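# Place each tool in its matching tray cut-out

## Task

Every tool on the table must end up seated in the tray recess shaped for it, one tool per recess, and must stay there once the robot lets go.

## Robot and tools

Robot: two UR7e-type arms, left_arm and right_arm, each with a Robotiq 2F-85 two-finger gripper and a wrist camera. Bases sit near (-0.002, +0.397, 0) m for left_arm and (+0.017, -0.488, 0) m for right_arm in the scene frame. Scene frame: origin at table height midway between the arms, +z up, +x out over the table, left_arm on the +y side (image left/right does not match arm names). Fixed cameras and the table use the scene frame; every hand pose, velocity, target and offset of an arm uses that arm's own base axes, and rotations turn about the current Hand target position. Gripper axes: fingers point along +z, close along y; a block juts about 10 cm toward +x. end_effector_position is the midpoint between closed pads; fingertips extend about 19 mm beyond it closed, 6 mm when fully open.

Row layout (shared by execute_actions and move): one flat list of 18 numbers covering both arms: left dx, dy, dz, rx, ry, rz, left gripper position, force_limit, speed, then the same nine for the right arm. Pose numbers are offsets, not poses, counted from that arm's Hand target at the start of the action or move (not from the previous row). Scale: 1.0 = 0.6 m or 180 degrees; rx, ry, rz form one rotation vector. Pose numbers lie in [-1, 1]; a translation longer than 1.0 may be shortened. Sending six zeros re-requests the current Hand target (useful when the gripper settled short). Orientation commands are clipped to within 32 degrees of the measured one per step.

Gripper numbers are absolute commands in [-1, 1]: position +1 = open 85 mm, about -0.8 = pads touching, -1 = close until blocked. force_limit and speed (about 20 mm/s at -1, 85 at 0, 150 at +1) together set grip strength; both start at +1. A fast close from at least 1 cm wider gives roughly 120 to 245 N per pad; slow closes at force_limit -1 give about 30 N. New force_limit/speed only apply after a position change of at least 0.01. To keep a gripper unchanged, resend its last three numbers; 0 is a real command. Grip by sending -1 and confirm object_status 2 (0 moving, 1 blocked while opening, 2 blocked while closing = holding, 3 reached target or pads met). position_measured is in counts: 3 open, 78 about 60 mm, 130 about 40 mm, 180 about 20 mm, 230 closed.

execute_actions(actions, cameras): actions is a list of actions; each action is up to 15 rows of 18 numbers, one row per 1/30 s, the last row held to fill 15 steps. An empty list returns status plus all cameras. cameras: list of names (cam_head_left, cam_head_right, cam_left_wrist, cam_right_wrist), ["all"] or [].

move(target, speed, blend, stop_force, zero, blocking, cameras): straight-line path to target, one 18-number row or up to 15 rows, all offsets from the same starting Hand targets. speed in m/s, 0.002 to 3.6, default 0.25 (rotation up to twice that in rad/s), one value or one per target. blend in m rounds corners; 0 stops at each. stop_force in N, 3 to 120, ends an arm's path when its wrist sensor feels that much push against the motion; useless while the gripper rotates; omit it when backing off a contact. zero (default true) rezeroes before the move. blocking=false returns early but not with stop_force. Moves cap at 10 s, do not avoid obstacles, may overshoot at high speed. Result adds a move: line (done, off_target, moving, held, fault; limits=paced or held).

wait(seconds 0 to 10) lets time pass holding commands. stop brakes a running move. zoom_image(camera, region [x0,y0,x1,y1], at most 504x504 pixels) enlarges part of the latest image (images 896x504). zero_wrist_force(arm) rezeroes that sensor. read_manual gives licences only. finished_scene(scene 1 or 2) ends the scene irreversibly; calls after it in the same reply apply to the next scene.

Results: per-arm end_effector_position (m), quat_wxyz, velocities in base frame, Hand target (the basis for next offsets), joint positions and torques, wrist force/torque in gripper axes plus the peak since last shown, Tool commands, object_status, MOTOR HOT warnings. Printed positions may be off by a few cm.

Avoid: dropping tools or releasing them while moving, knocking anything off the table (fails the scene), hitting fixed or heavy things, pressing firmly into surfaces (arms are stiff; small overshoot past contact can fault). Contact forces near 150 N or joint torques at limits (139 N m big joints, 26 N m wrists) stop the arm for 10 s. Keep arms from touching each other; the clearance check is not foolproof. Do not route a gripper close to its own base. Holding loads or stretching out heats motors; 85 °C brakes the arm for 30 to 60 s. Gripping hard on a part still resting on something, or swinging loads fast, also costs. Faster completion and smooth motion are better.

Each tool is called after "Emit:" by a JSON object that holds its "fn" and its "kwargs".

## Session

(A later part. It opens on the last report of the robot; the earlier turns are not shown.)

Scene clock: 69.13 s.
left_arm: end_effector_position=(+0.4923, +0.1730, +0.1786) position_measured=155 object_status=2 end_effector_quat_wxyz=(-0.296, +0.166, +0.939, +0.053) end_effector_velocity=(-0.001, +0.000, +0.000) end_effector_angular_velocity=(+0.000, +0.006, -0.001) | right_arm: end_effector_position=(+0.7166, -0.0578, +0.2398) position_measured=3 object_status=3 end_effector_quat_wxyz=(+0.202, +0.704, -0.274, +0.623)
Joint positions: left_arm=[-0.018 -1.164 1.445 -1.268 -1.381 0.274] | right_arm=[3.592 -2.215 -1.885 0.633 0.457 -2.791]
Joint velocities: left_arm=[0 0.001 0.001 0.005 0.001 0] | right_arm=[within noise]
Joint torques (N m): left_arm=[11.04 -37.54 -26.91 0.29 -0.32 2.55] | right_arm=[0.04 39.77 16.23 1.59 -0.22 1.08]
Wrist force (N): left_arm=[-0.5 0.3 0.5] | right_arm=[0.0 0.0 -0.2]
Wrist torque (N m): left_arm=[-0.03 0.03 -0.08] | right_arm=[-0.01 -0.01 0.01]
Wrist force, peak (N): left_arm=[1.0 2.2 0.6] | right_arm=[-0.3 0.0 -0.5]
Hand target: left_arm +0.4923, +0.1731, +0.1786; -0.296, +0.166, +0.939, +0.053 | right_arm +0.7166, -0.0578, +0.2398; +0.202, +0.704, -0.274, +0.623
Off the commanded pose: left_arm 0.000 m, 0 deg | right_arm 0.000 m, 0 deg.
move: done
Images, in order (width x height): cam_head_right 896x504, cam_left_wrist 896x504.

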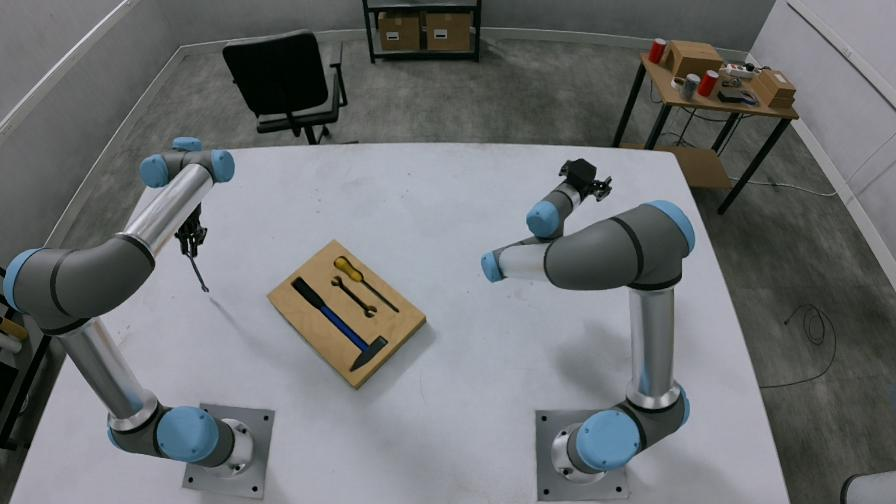

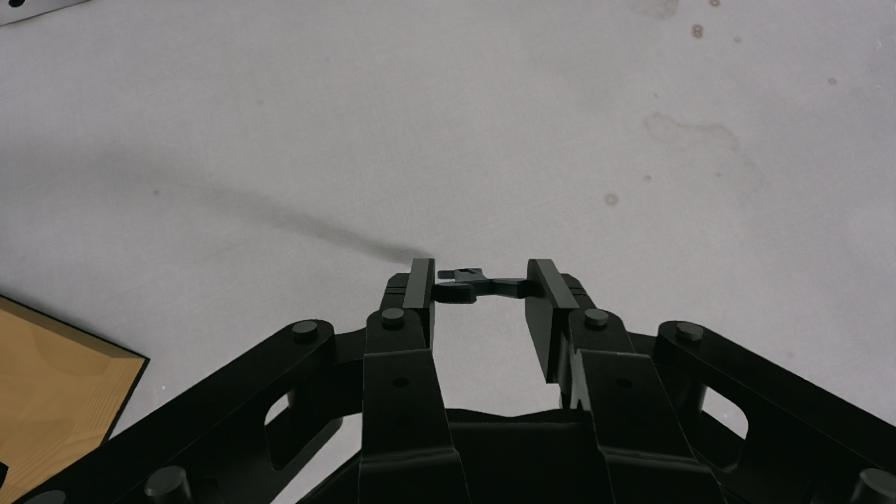

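Emit:
{"fn": "move", "kwargs": {"target": [0,0,-0.04,0,0,0,-1,-0.9,-1,0,0,0,0,0,0,1,1,1], "speed": 0.02, "stop_force": 3, "cameras": ["cam_left_wrist"]}}

Scene clock: 71.60 s.
left_arm: end_effector_position=(+0.4923, +0.1731, +0.1546) position_measured=155 object_status=2 end_effector_quat_wxyz=(-0.296, +0.166, +0.939, +0.053) | right_arm: end_effector_position=(+0.7166, -0.0578, +0.2398) position_measured=3 object_status=3 end_effector_quat_wxyz=(+0.202, +0.704, -0.274, +0.623)
Joint positions: left_arm=[-0.018 -1.146 1.484 -1.324 -1.381 0.274] | right_arm=[3.592 -2.215 -1.885 0.633 0.457 -2.791]
Joint torques (N m): left_arm=[10.45 -50.5 -33.9 0.45 1.32 2.88] | right_arm=[0.3 39.55 16.04 1.59 -0.25 1.18]
Wrist force (N): left_arm=[0.0 0.4 0.1] | right_arm=[0.1 -0.1 -0.1]
Wrist torque (N m): left_arm=[-0.03 0.03 -0.08] | right_arm=[-0.02 0.00 0.00]
Wrist force, peak (N): left_arm=[1.0 0.6 -2.5] | right_arm=[-0.1 -0.3 -0.5]
Hand target: left_arm +0.4923, +0.1731, +0.1546; -0.296, +0.166, +0.939, +0.053 | right_arm +0.7166, -0.0578, +0.2398; +0.202, +0.704, -0.274, +0.623
Off the commanded pose: left_arm 0.000 m, 0 deg | right_arm 0.000 m, 0 deg.
move: done
Images, in order (width x height): cam_left_wrist 896x504.

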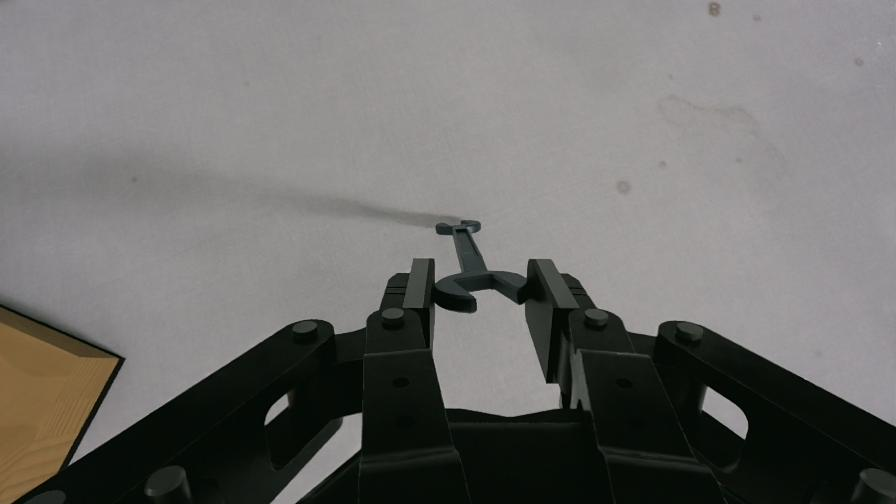

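Emit:
{"fn": "move", "kwargs": {"target": [[0.0666,-0.0242,-0.0647,-0.0247,-0.0679,0,-1,-0.9,-1,0,0,0,0,0,0,1,1,1],[0.1032,-0.0376,-0.1407,-0.0475,-0.1306,0,-1,-0.9,-1,0,0,0,0,0,0,1,1,1]], "speed": 0.06, "blend": [0.02,0], "cameras": ["cam_left_wrist"]}}

Scene clock: 76.20 s.
left_arm: end_effector_position=(+0.5541, +0.1505, +0.0701) position_measured=157 object_status=2 end_effector_quat_wxyz=(-0.086, +0.173, +0.981, +0.016) | right_arm: end_effector_position=(+0.7166, -0.0578, +0.2398) position_measured=3 object_status=3 end_effector_quat_wxyz=(+0.202, +0.704, -0.274, +0.623)
Joint positions: left_arm=[0.002 -1.163 1.738 -1.982 -1.509 0.346] | right_arm=[3.592 -2.215 -1.885 0.633 0.457 -2.791]
Joint torques (N m): left_arm=[-1.38 -45.76 -32.54 -3.35 2.18 -1.68] | right_arm=[0.41 39.89 15.96 1.66 -0.22 1.11]
Wrist force (N): left_arm=[0.4 1.5 0.2] | right_arm=[0.0 0.1 -0.1]
Wrist torque (N m): left_arm=[0.23 -0.07 -0.12] | right_arm=[0.02 0.00 0.00]
Wrist force, peak (N): left_arm=[0.6 1.9 0.3] | right_arm=[-0.2 0.2 -0.5]
Hand target: left_arm +0.5542, +0.1505, +0.0702; -0.085, +0.173, +0.981, +0.016 | right_arm +0.7166, -0.0578, +0.2398; +0.202, +0.704, -0.274, +0.623
Off the commanded pose: left_arm 0.000 m, 0 deg | right_arm 0.000 m, 0 deg.
move: done
Images, in order (width x height): cam_left_wrist 896x504.

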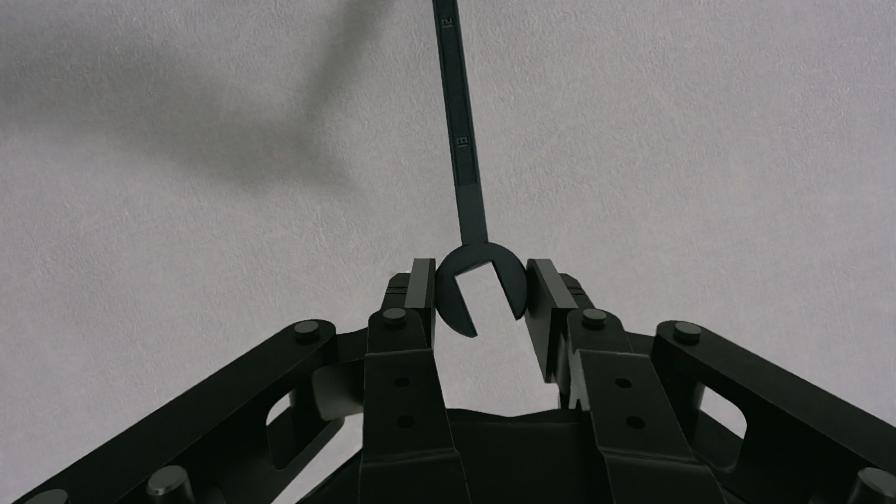

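Emit:
{"fn": "move", "kwargs": {"target": [0.0099,-0.0036,-0.081,-0.019,-0.0522,0,-1,-0.9,-1,0,0,0,0,0,0,1,1,1], "speed": 0.05, "cameras": ["cam_left_wrist"]}}

Scene clock: 78.53 s.
left_arm: end_effector_position=(+0.5600, +0.1484, +0.0214) position_measured=157 object_status=2 end_effector_quat_wxyz=(+0.000, +0.173, +0.985, +0.001) | right_arm: end_effector_position=(+0.7166, -0.0578, +0.2398) position_measured=3 object_status=3 end_effector_quat_wxyz=(+0.202, +0.704, -0.274, +0.623)
Joint positions: left_arm=[0.026 -1.136 1.894 -2.33 -1.569 0.374] | right_arm=[3.592 -2.215 -1.885 0.633 0.457 -2.791]
Joint torques (N m): left_arm=[-6.15 -47.59 -31.55 -3.65 1.94 -1.23] | right_arm=[0.61 39.75 16.66 1.64 -0.29 1.19]
Wrist force (N): left_arm=[0.3 1.6 0.1] | right_arm=[0.0 -0.2 -0.2]
Wrist torque (N m): left_arm=[0.30 -0.08 -0.15] | right_arm=[-0.04 0.00 0.00]
Wrist force, peak (N): left_arm=[0.9 2.0 0.6] | right_arm=[-0.4 0.1 -0.5]
Hand target: left_arm +0.5601, +0.1483, +0.0216; +0.000, +0.173, +0.985, +0.001 | right_arm +0.7166, -0.0578, +0.2398; +0.202, +0.704, -0.274, +0.623
Off the commanded pose: left_arm 0.000 m, 0 deg | right_arm 0.000 m, 0 deg.
move: done
Images, in order (width x height): cam_left_wrist 896x504.

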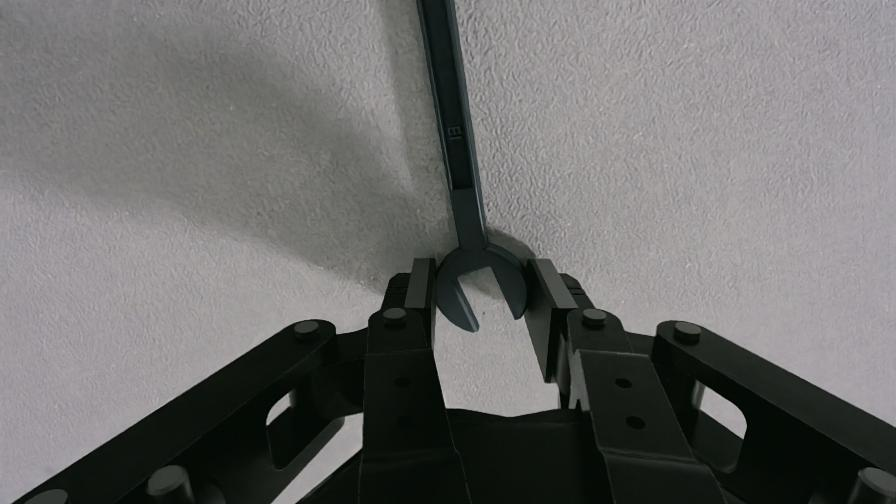

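Emit:
{"fn": "move", "kwargs": {"target": [[0,0,0,0,0,0,0.2,-0.9,-1,0,0,0,0,0,0,1,1,1],[0,0,0.0833,0,0,0,0.2,-0.9,-1,0,0,0,0,0,0,1,1,1],[-0.1733,0.063,0.2,0,0,0,0.2,-0.9,-1,0,0,0,0,0,0,1,1,1]], "speed": [0.1,0.1,0.25], "blend": [0,0.03,0], "cameras": ["cam_left_wrist"]}}

Scene clock: 81.53 s.
left_arm: end_effector_position=(+0.4562, +0.1861, +0.1415) position_measured=104 object_status=3 end_effector_quat_wxyz=(+0.000, +0.173, +0.985, +0.001) | right_arm: end_effector_position=(+0.7166, -0.0578, +0.2398) position_measured=3 object_status=3 end_effector_quat_wxyz=(+0.202, +0.704, -0.274, +0.623)
Joint positions: left_arm=[0.112 -1.5 2 -2.072 -1.569 0.461] | right_arm=[3.592 -2.215 -1.885 0.633 0.457 -2.791]
Joint torques (N m): left_arm=[-2.41 -31.52 -28.47 -1.59 -0.99 -1.95] | right_arm=[0.23 39.95 16.71 1.64 -0.18 1.23]
Wrist force (N): left_arm=[0.8 1.9 0.2] | right_arm=[0.1 0.2 0.0]
Wrist torque (N m): left_arm=[0.32 -0.20 0.04] | right_arm=[0.04 0.00 0.00]
Wrist force, peak (N): left_arm=[3.7 1.7 -1.7] | right_arm=[0.0 0.2 -0.6]
Hand target: left_arm +0.4561, +0.1861, +0.1416; +0.000, +0.173, +0.985, +0.001 | right_arm +0.7166, -0.0578, +0.2398; +0.202, +0.704, -0.274, +0.623
Off the commanded pose: left_arm 0.000 m, 0 deg | right_arm 0.000 m, 0 deg.
move: done; blend cut to 0.025 m at target 2
Images, in order (width x height): cam_left_wrist 896x504.

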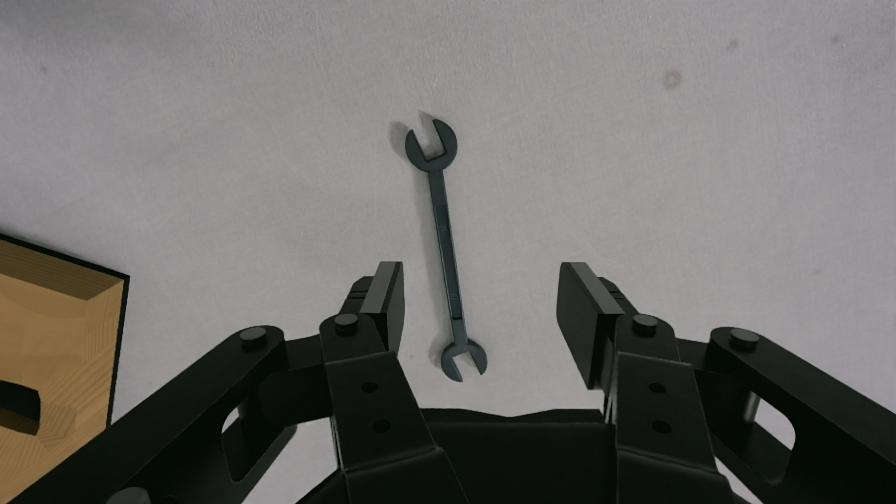

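Emit:
{"fn": "move", "kwargs": {"target": [[0.0537,-0.0398,-0.15,0,0,0.0444,-0.27,-0.9,-1,0,0,0,0,0,0,1,1,1],[0.0537,-0.0398,-0.2002,0,0,0.0444,-0.27,-0.9,-1,0,0,0,0,0,0,1,1,1]], "speed": [0.2,0.06], "blend": [0.003,0], "cameras": ["cam_left_wrist"]}}

Scene clock: 83.53 s.
left_arm: end_effector_position=(+0.4883, +0.1623, +0.0214) position_measured=163 object_status=3 end_effector_quat_wxyz=(+0.000, +0.104, +0.995, +0.001) | right_arm: end_effector_position=(+0.7166, -0.0578, +0.2398) position_measured=3 object_status=3 end_effector_quat_wxyz=(+0.202, +0.704, -0.274, +0.623)
Joint positions: left_arm=[0.058 -1.257 2.083 -2.398 -1.568 0.267] | right_arm=[3.592 -2.215 -1.885 0.633 0.457 -2.791]
Joint torques (N m): left_arm=[11.32 -34.52 -28.87 -2.42 -0.29 -2.96] | right_arm=[0.23 39.67 16.88 1.69 -0.13 1.32]
Wrist force (N): left_arm=[0.3 1.7 -0.1] | right_arm=[-0.1 -0.3 -0.1]
Wrist torque (N m): left_arm=[0.27 -0.09 -0.08] | right_arm=[-0.04 0.02 0.01]
Wrist force, peak (N): left_arm=[1.7 2.5 -3.2] | right_arm=[-0.1 0.3 -0.6]
Hand target: left_arm +0.4884, +0.1623, +0.0214; +0.000, +0.104, +0.995, +0.001 | right_arm +0.7166, -0.0578, +0.2398; +0.202, +0.704, -0.274, +0.623
Off the commanded pose: left_arm 0.000 m, 0 deg | right_arm 0.000 m, 0 deg.
move: done
Images, in order (width x height): cam_left_wrist 896x504.

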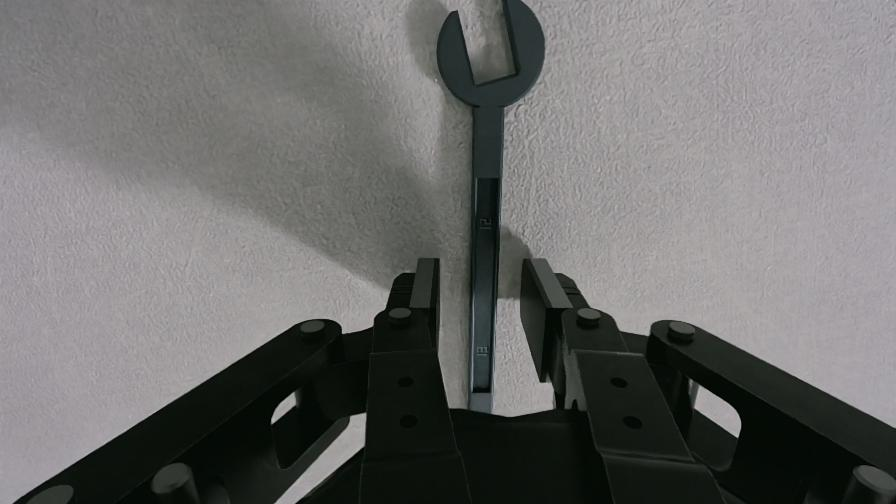

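Emit:
{"fn": "move", "kwargs": {"target": [[0,0,0,0,0,0,-1,-0.5,-1,0,0,0,0,0,0,1,1,1],[0,0,0.2,0,0,0,-1,-0.5,-1,0,0,0,0,0,0,1,1,1],[-0.0857,-0.7513,0.1777,0,0,-0.6622,-1,-0.5,-1,0,0,0,0,0,0,1,1,1]], "speed": [0.1,0.15,0.4], "blend": [0,0.03,0], "cameras": ["cam_left_wrist"]}}

Scene clock: 88.90 s.
left_arm: end_effector_position=(+0.4369, -0.2885, +0.1281) position_measured=210 object_status=2 end_effector_quat_wxyz=(+0.001, +0.911, +0.413, +0.000) | right_arm: end_effector_position=(+0.7166, -0.0578, +0.2398) position_measured=3 object_status=3 end_effector_quat_wxyz=(+0.202, +0.704, -0.274, +0.623)
Joint positions: left_arm=[-0.841 -1.412 1.94 -2.1 -1.571 1.448] | right_arm=[3.592 -2.215 -1.885 0.633 0.457 -2.791]
Joint torques (N m): left_arm=[2.01 -31.97 -12.83 -4.7 -0.74 1.13] | right_arm=[0.22 40.02 16.49 1.6 -0.04 1.28]
Wrist force (N): left_arm=[0.2 1.6 0.3] | right_arm=[0.0 0.0 0.0]
Wrist torque (N m): left_arm=[0.30 -0.10 0.02] | right_arm=[0.01 0.00 0.00]
Wrist force, peak (N): left_arm=[1.7 1.2 -3.8] | right_arm=[-0.3 0.2 -0.4]
Hand target: left_arm +0.4369, -0.2885, +0.1281; +0.001, +0.911, +0.413, +0.000 | right_arm +0.7166, -0.0578, +0.2398; +0.202, +0.704, -0.274, +0.623
Off the commanded pose: left_arm 0.000 m, 0 deg | right_arm 0.000 m, 0 deg.
move: done
Images, in order (width x height): cam_left_wrist 896x504.

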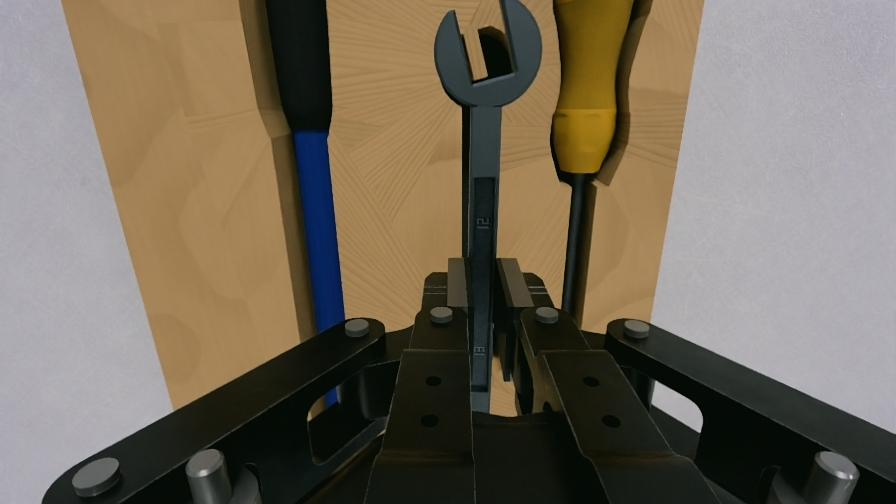

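Emit:
{"fn": "move", "kwargs": {"target": [0,0,-0.1085,0,0,0,-1,-0.5,-1,0,0,0,0,0,0,1,1,1], "speed": 0.12, "cameras": ["cam_left_wrist"]}}

Emit:
{"fn": "zoom_image", "kwargs": {"camera": "cam_left_wrist", "region": [370, 0, 610, 200]}}

Emit:
{"fn": "zoom_image", "kwargs": {"camera": "cam_left_wrist", "region": [370, 240, 610, 440]}}

Scene clock: 90.07 s.
left_arm: end_effector_position=(+0.4369, -0.2885, +0.0630) position_measured=210 object_status=2 end_effector_quat_wxyz=(+0.001, +0.911, +0.413, +0.000) | right_arm: end_effector_position=(+0.7166, -0.0578, +0.2398) position_measured=3 object_status=3 end_effector_quat_wxyz=(+0.202, +0.704, -0.274, +0.623)
Joint positions: left_arm=[-0.841 -1.316 2.02 -2.278 -1.571 1.448] | right_arm=[3.592 -2.215 -1.885 0.633 0.457 -2.791]
Joint torques (N m): left_arm=[-3.49 -27.93 -28.56 -4.97 1.13 2.78] | right_arm=[0.56 39.91 17.08 1.7 -0.04 1.26]
Wrist force (N): left_arm=[0.1 1.2 0.5] | right_arm=[0.1 -0.2 -0.2]
Wrist torque (N m): left_arm=[0.22 -0.07 0.01] | right_arm=[-0.02 -0.01 0.00]
Wrist force, peak (N): left_arm=[0.3 1.2 2.6] | right_arm=[0.1 -0.1 -0.5]
Hand target: left_arm +0.4369, -0.2885, +0.0630; +0.001, +0.911, +0.413, +0.000 | right_arm +0.7166, -0.0578, +0.2398; +0.202, +0.704, -0.274, +0.623
Off the commanded pose: left_arm 0.000 m, 0 deg | right_arm 0.000 m, 0 deg.
move: done
Images, in order (width x height): cam_left_wrist 896x504.

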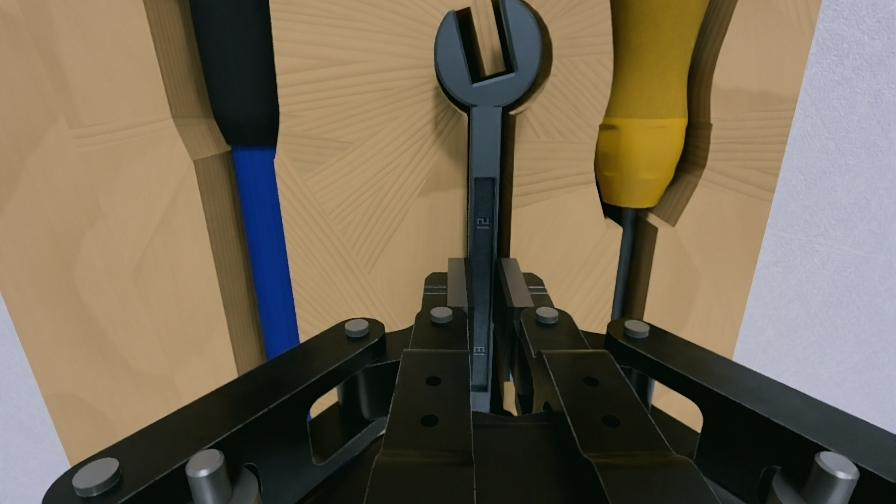

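Scaled by 2.100 from the camera's 896x504 image, which has a finer 1280x720 frame.

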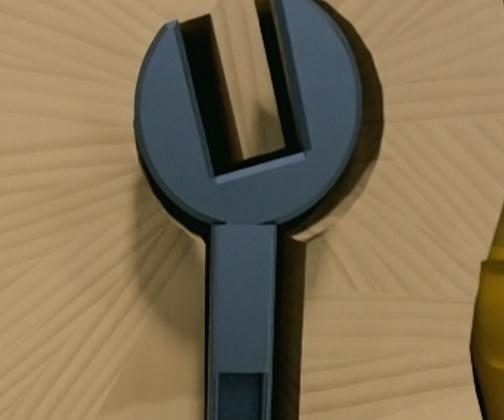

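Scaled by 2.100 from the camera's 896x504 image, which has a finer 1280x720 frame.

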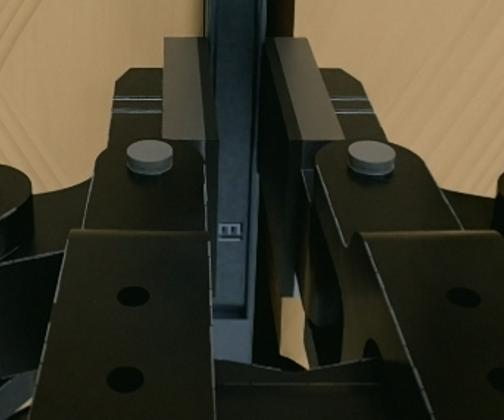

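Emit:
{"fn": "move", "kwargs": {"target": [0.0025,-0.0022,-0.003,0,0,0,-1,-0.5,-1,0,0,0,0,0,0,1,1,1], "speed": 0.05, "cameras": ["cam_left_wrist"]}}

Emit:
{"fn": "zoom_image", "kwargs": {"camera": "cam_left_wrist", "region": [370, 0, 610, 200]}}

Emit:
{"fn": "zoom_image", "kwargs": {"camera": "cam_left_wrist", "region": [370, 160, 610, 360]}}

Scene clock: 91.37 s.
left_arm: end_effector_position=(+0.4385, -0.2899, +0.0611) position_measured=210 object_status=2 end_effector_quat_wxyz=(+0.001, +0.911, +0.413, +0.000) | right_arm: end_effector_position=(+0.7166, -0.0578, +0.2398) position_measured=3 object_status=3 end_effector_quat_wxyz=(+0.202, +0.704, -0.274, +0.623)
Joint positions: left_arm=[-0.841 -1.308 2.017 -2.281 -1.571 1.449] | right_arm=[3.592 -2.215 -1.885 0.633 0.457 -2.791]
Joint torques (N m): left_arm=[11.24 -37.85 -26.27 -3.93 1.17 2.73] | right_arm=[0.27 40.71 16.3 1.68 -0.12 1.22]
Wrist force (N): left_arm=[0.2 1.6 0.3] | right_arm=[0.1 0.3 -0.1]
Wrist torque (N m): left_arm=[0.29 -0.08 -0.11] | right_arm=[0.05 -0.02 0.01]
Wrist force, peak (N): left_arm=[0.3 1.9 0.5] | right_arm=[-0.1 0.3 -0.4]
Hand target: left_arm +0.4384, -0.2898, +0.0612; +0.001, +0.911, +0.413, +0.000 | right_arm +0.7166, -0.0578, +0.2398; +0.202, +0.704, -0.274, +0.623
Off the commanded pose: left_arm 0.000 m, 0 deg | right_arm 0.000 m, 0 deg.
move: done
Images, in order (width x height): cam_left_wrist 896x504.

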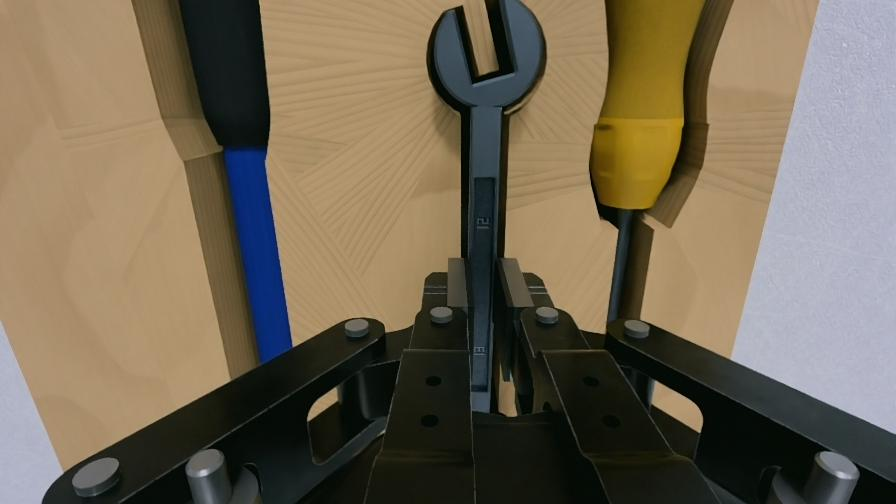

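Scaled by 2.100 from the camera's 896x504 image, which has a finer 1280x720 frame.

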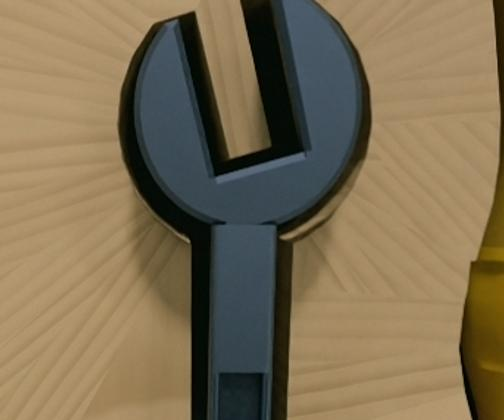

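Scaled by 2.100 from the camera's 896x504 image, which has a finer 1280x720 frame.

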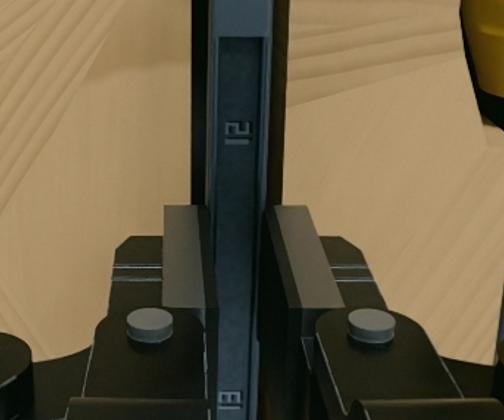

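Emit:
{"fn": "move", "kwargs": {"target": [-0.0003,0.0002,-0.015,0,0,0,-1,-0.5,-1,0,0,0,0,0,0,1,1,1], "speed": 0.01, "stop_force": 4, "cameras": ["cam_left_wrist"]}}

Emit:
{"fn": "zoom_image", "kwargs": {"camera": "cam_left_wrist", "region": [370, 0, 610, 200]}}

Scene clock: 93.53 s.
left_arm: end_effector_position=(+0.4384, -0.2897, +0.0561) position_measured=210 object_status=2 end_effector_quat_wxyz=(+0.001, +0.911, +0.413, +0.000) | right_arm: end_effector_position=(+0.7166, -0.0578, +0.2398) position_measured=3 object_status=3 end_effector_quat_wxyz=(+0.202, +0.704, -0.274, +0.623)
Joint positions: left_arm=[-0.841 -1.3 2.022 -2.295 -1.571 1.449] | right_arm=[3.592 -2.215 -1.885 0.633 0.457 -2.791]
Joint torques (N m): left_arm=[3.61 -39.68 -30.57 -2.41 0.91 0.05] | right_arm=[0.42 39.39 16.45 1.69 -0.03 1.33]
Wrist force (N): left_arm=[0.3 2.5 -1.3] | right_arm=[0.1 0.2 -0.1]
Wrist torque (N m): left_arm=[0.29 -0.10 -0.11] | right_arm=[0.02 -0.01 0.01]
Wrist force, peak (N): left_arm=[0.5 -11.2 -34.1] | right_arm=[-0.1 0.3 -0.3]
Hand target: left_arm +0.4384, -0.2898, +0.0561; +0.001, +0.911, +0.413, +0.000 (not the last commanded pose) | right_arm +0.7166, -0.0578, +0.2398; +0.202, +0.704, -0.274, +0.623
Off the commanded pose: left_arm 0.004 m, 0 deg | right_arm 0.000 m, 0 deg.
move: contact (left_arm)
Images, in order (width x height): cam_left_wrist 896x504.

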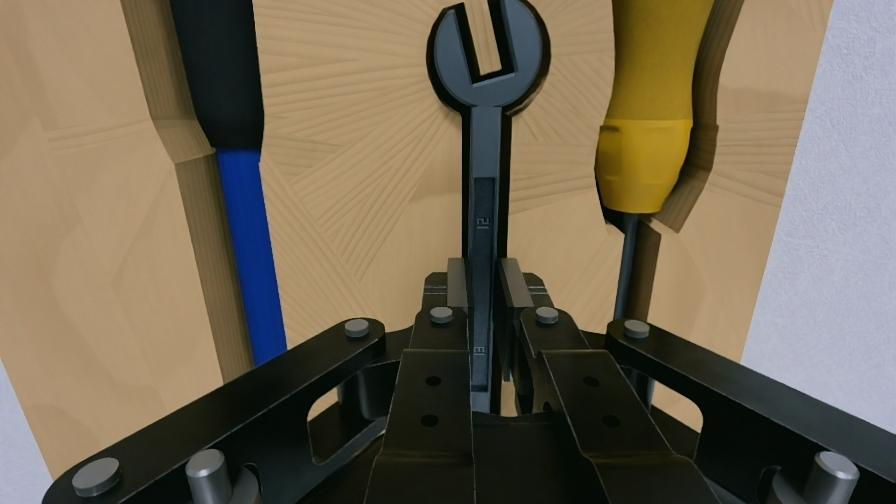

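Scaled by 2.100 from the camera's 896x504 image, which has a finer 1280x720 frame.

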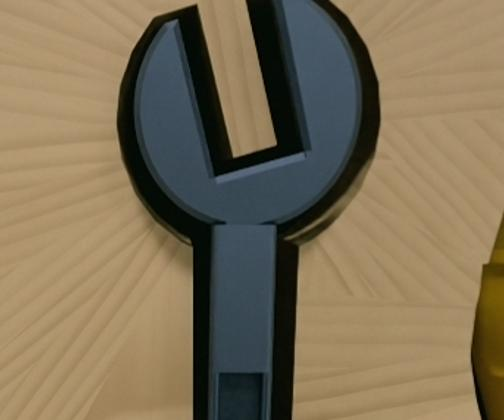

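Pads at rim, wrench centered. Open slowly.

Emit:
{"fn": "move", "kwargs": {"target": [[0,0,0.0008,0,0,0,-1,-0.5,-1,0,0,0,0,0,0,1,1,1],[0,0,0.0008,0,0,0,-0.2,-0.5,-1,0,0,0,0,0,0,1,1,1],[0,0,0.2,0,0,0,-0.2,-0.5,-1,0,0,0,0,0,0,1,1,1]], "speed": 0.1, "cameras": ["cam_left_wrist"]}}

Scene clock: 97.40 s.
left_arm: end_effector_position=(+0.4384, -0.2898, +0.1761) position_measured=154 object_status=3 end_effector_quat_wxyz=(+0.001, +0.911, +0.413, +0.000) | right_arm: end_effector_position=(+0.7166, -0.0578, +0.2398) position_measured=3 object_status=3 end_effector_quat_wxyz=(+0.202, +0.704, -0.274, +0.623)
Joint positions: left_arm=[-0.841 -1.461 1.86 -1.972 -1.571 1.449] | right_arm=[3.592 -2.215 -1.885 0.633 0.457 -2.791]
Joint torques (N m): left_arm=[7.46 -27.54 -17.6 -1.66 0.78 2.63] | right_arm=[-0.03 39.98 16.28 1.7 -0.02 1.25]
Wrist force (N): left_arm=[0.5 1.8 -0.6] | right_arm=[0.2 -0.1 -0.2]
Wrist torque (N m): left_arm=[0.34 -0.14 -0.12] | right_arm=[-0.03 -0.03 0.00]
Wrist force, peak (N): left_arm=[0.5 2.5 -1.1] | right_arm=[-0.1 -0.2 -0.5]
Hand target: left_arm +0.4384, -0.2898, +0.1761; +0.001, +0.911, +0.413, +0.000 | right_arm +0.7166, -0.0578, +0.2398; +0.202, +0.704, -0.274, +0.623
Off the commanded pose: left_arm 0.000 m, 0 deg | right_arm 0.000 m, 0 deg.
move: done
Images, in order (width x height): cam_left_wrist 896x504.

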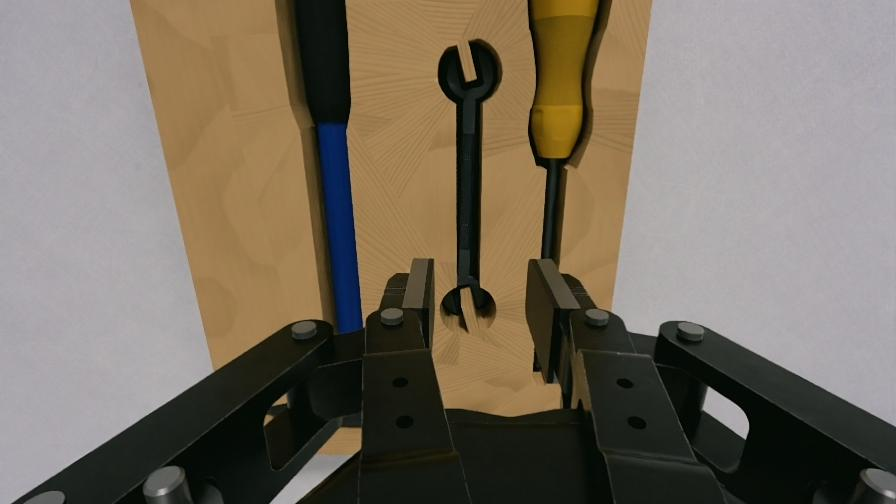

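Emit:
{"fn": "zoom_image", "kwargs": {"camera": "cam_left_wrist", "region": [400, 20, 540, 350]}}

Scaled by 1.527 from the camera's 896x504 image, which has a finer 1280x720 frame.

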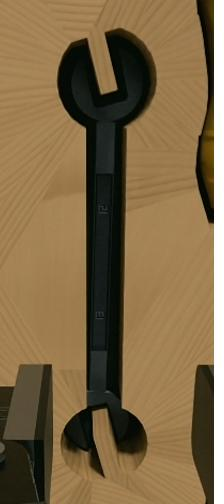

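Emit:
{"fn": "zoom_image", "kwargs": {"camera": "cam_left_wrist", "region": [430, 260, 510, 340]}}

Emit:
{"fn": "zoom_image", "kwargs": {"camera": "cam_left_wrist", "region": [430, 30, 510, 110]}}

Scaled by 6.300 from the camera's 896x504 image, which has a finer 1280x720 frame.

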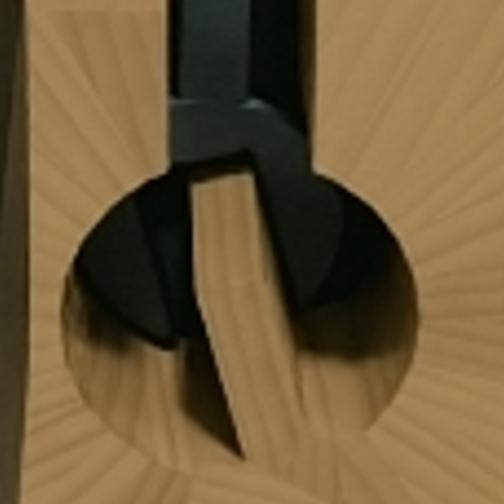

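Scaled by 6.300 from the camera's 896x504 image, which has a finer 1280x720 frame.

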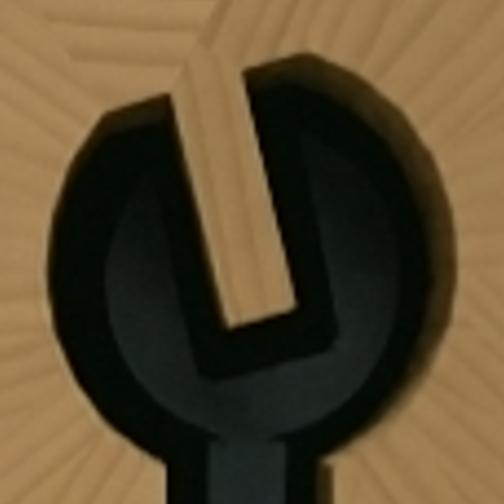

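Emit:
{"fn": "move", "kwargs": {"target": [0,0.3333,0.1,0,0,0,-0.2,-0.5,-1,0,0,0,0,0,0,1,1,1], "speed": 0.3, "cameras": ["cam_head_left","cam_left_wrist"]}}

Emit:
{"fn": "zoom_image", "kwargs": {"camera": "cam_head_left", "region": [300, 240, 400, 340]}}

Scene clock: 99.33 s.
left_arm: end_effector_position=(+0.4384, -0.0899, +0.2361) position_measured=154 object_status=3 end_effector_quat_wxyz=(+0.001, +0.911, +0.413, +0.000) | right_arm: end_effector_position=(+0.7166, -0.0578, +0.2398) position_measured=3 object_status=3 end_effector_quat_wxyz=(+0.202, +0.704, -0.274, +0.623)
Joint positions: left_arm=[-0.504 -1.699 1.934 -1.808 -1.572 1.785] | right_arm=[3.592 -2.215 -1.885 0.633 0.457 -2.791]
Joint torques (N m): left_arm=[11.66 -26.57 -13.96 -2.46 0.23 2.27] | right_arm=[0.21 39.92 16.66 1.61 0.03 1.31]
Wrist force (N): left_arm=[0.2 2.1 -0.1] | right_arm=[0.0 -0.5 -0.1]
Wrist torque (N m): left_arm=[0.35 -0.09 0.03] | right_arm=[-0.07 0.02 0.01]
Wrist force, peak (N): left_arm=[-2.6 4.1 0.8] | right_arm=[-0.3 0.2 -0.4]
Hand target: left_arm +0.4384, -0.0898, +0.2361; +0.001, +0.911, +0.413, +0.000 | right_arm +0.7166, -0.0578, +0.2398; +0.202, +0.704, -0.274, +0.623
Off the commanded pose: left_arm 0.000 m, 0 deg | right_arm 0.000 m, 0 deg.
move: done
Images, in order (width x height): cam_head_left 896x504, cam_left_wrist 896x504.

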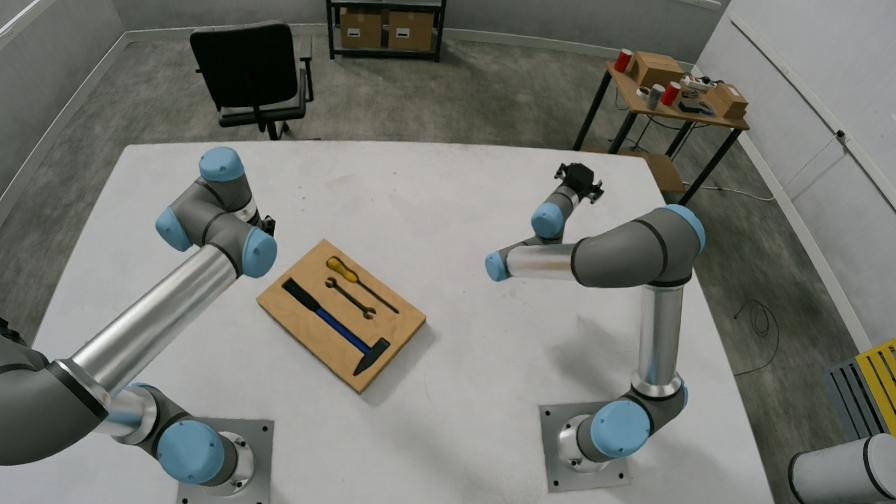

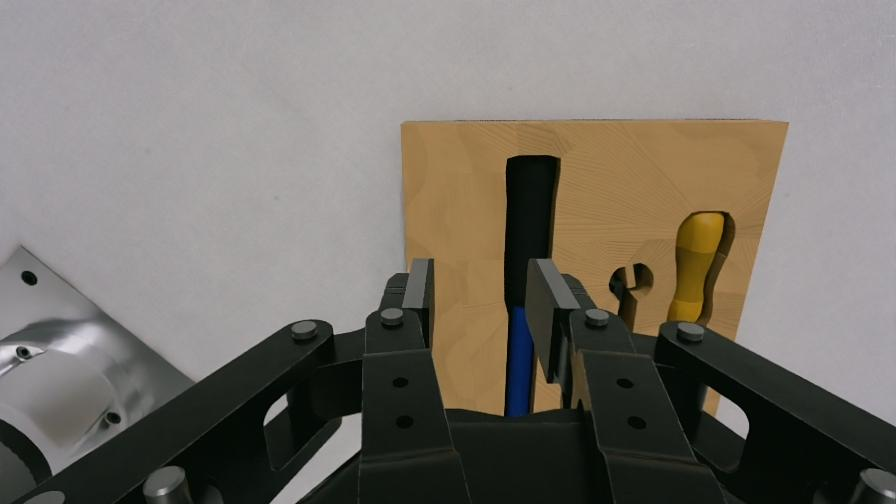

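Scaled by 5.040 from the camera's 896x504 image, which has a finer 1280x720 frame.

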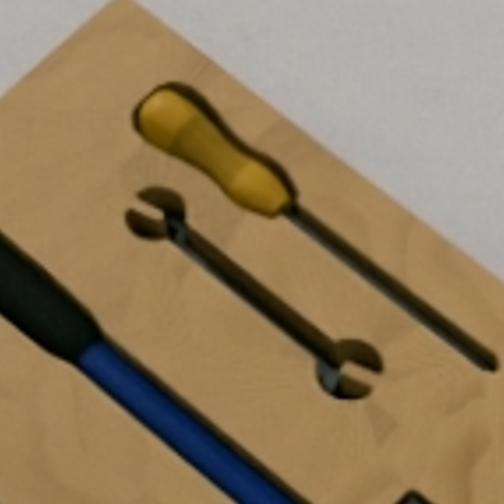

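Seated.

Emit:
{"fn": "finished_scene", "kwargs": {"scene": 2}}

The scene is finished: the task was done.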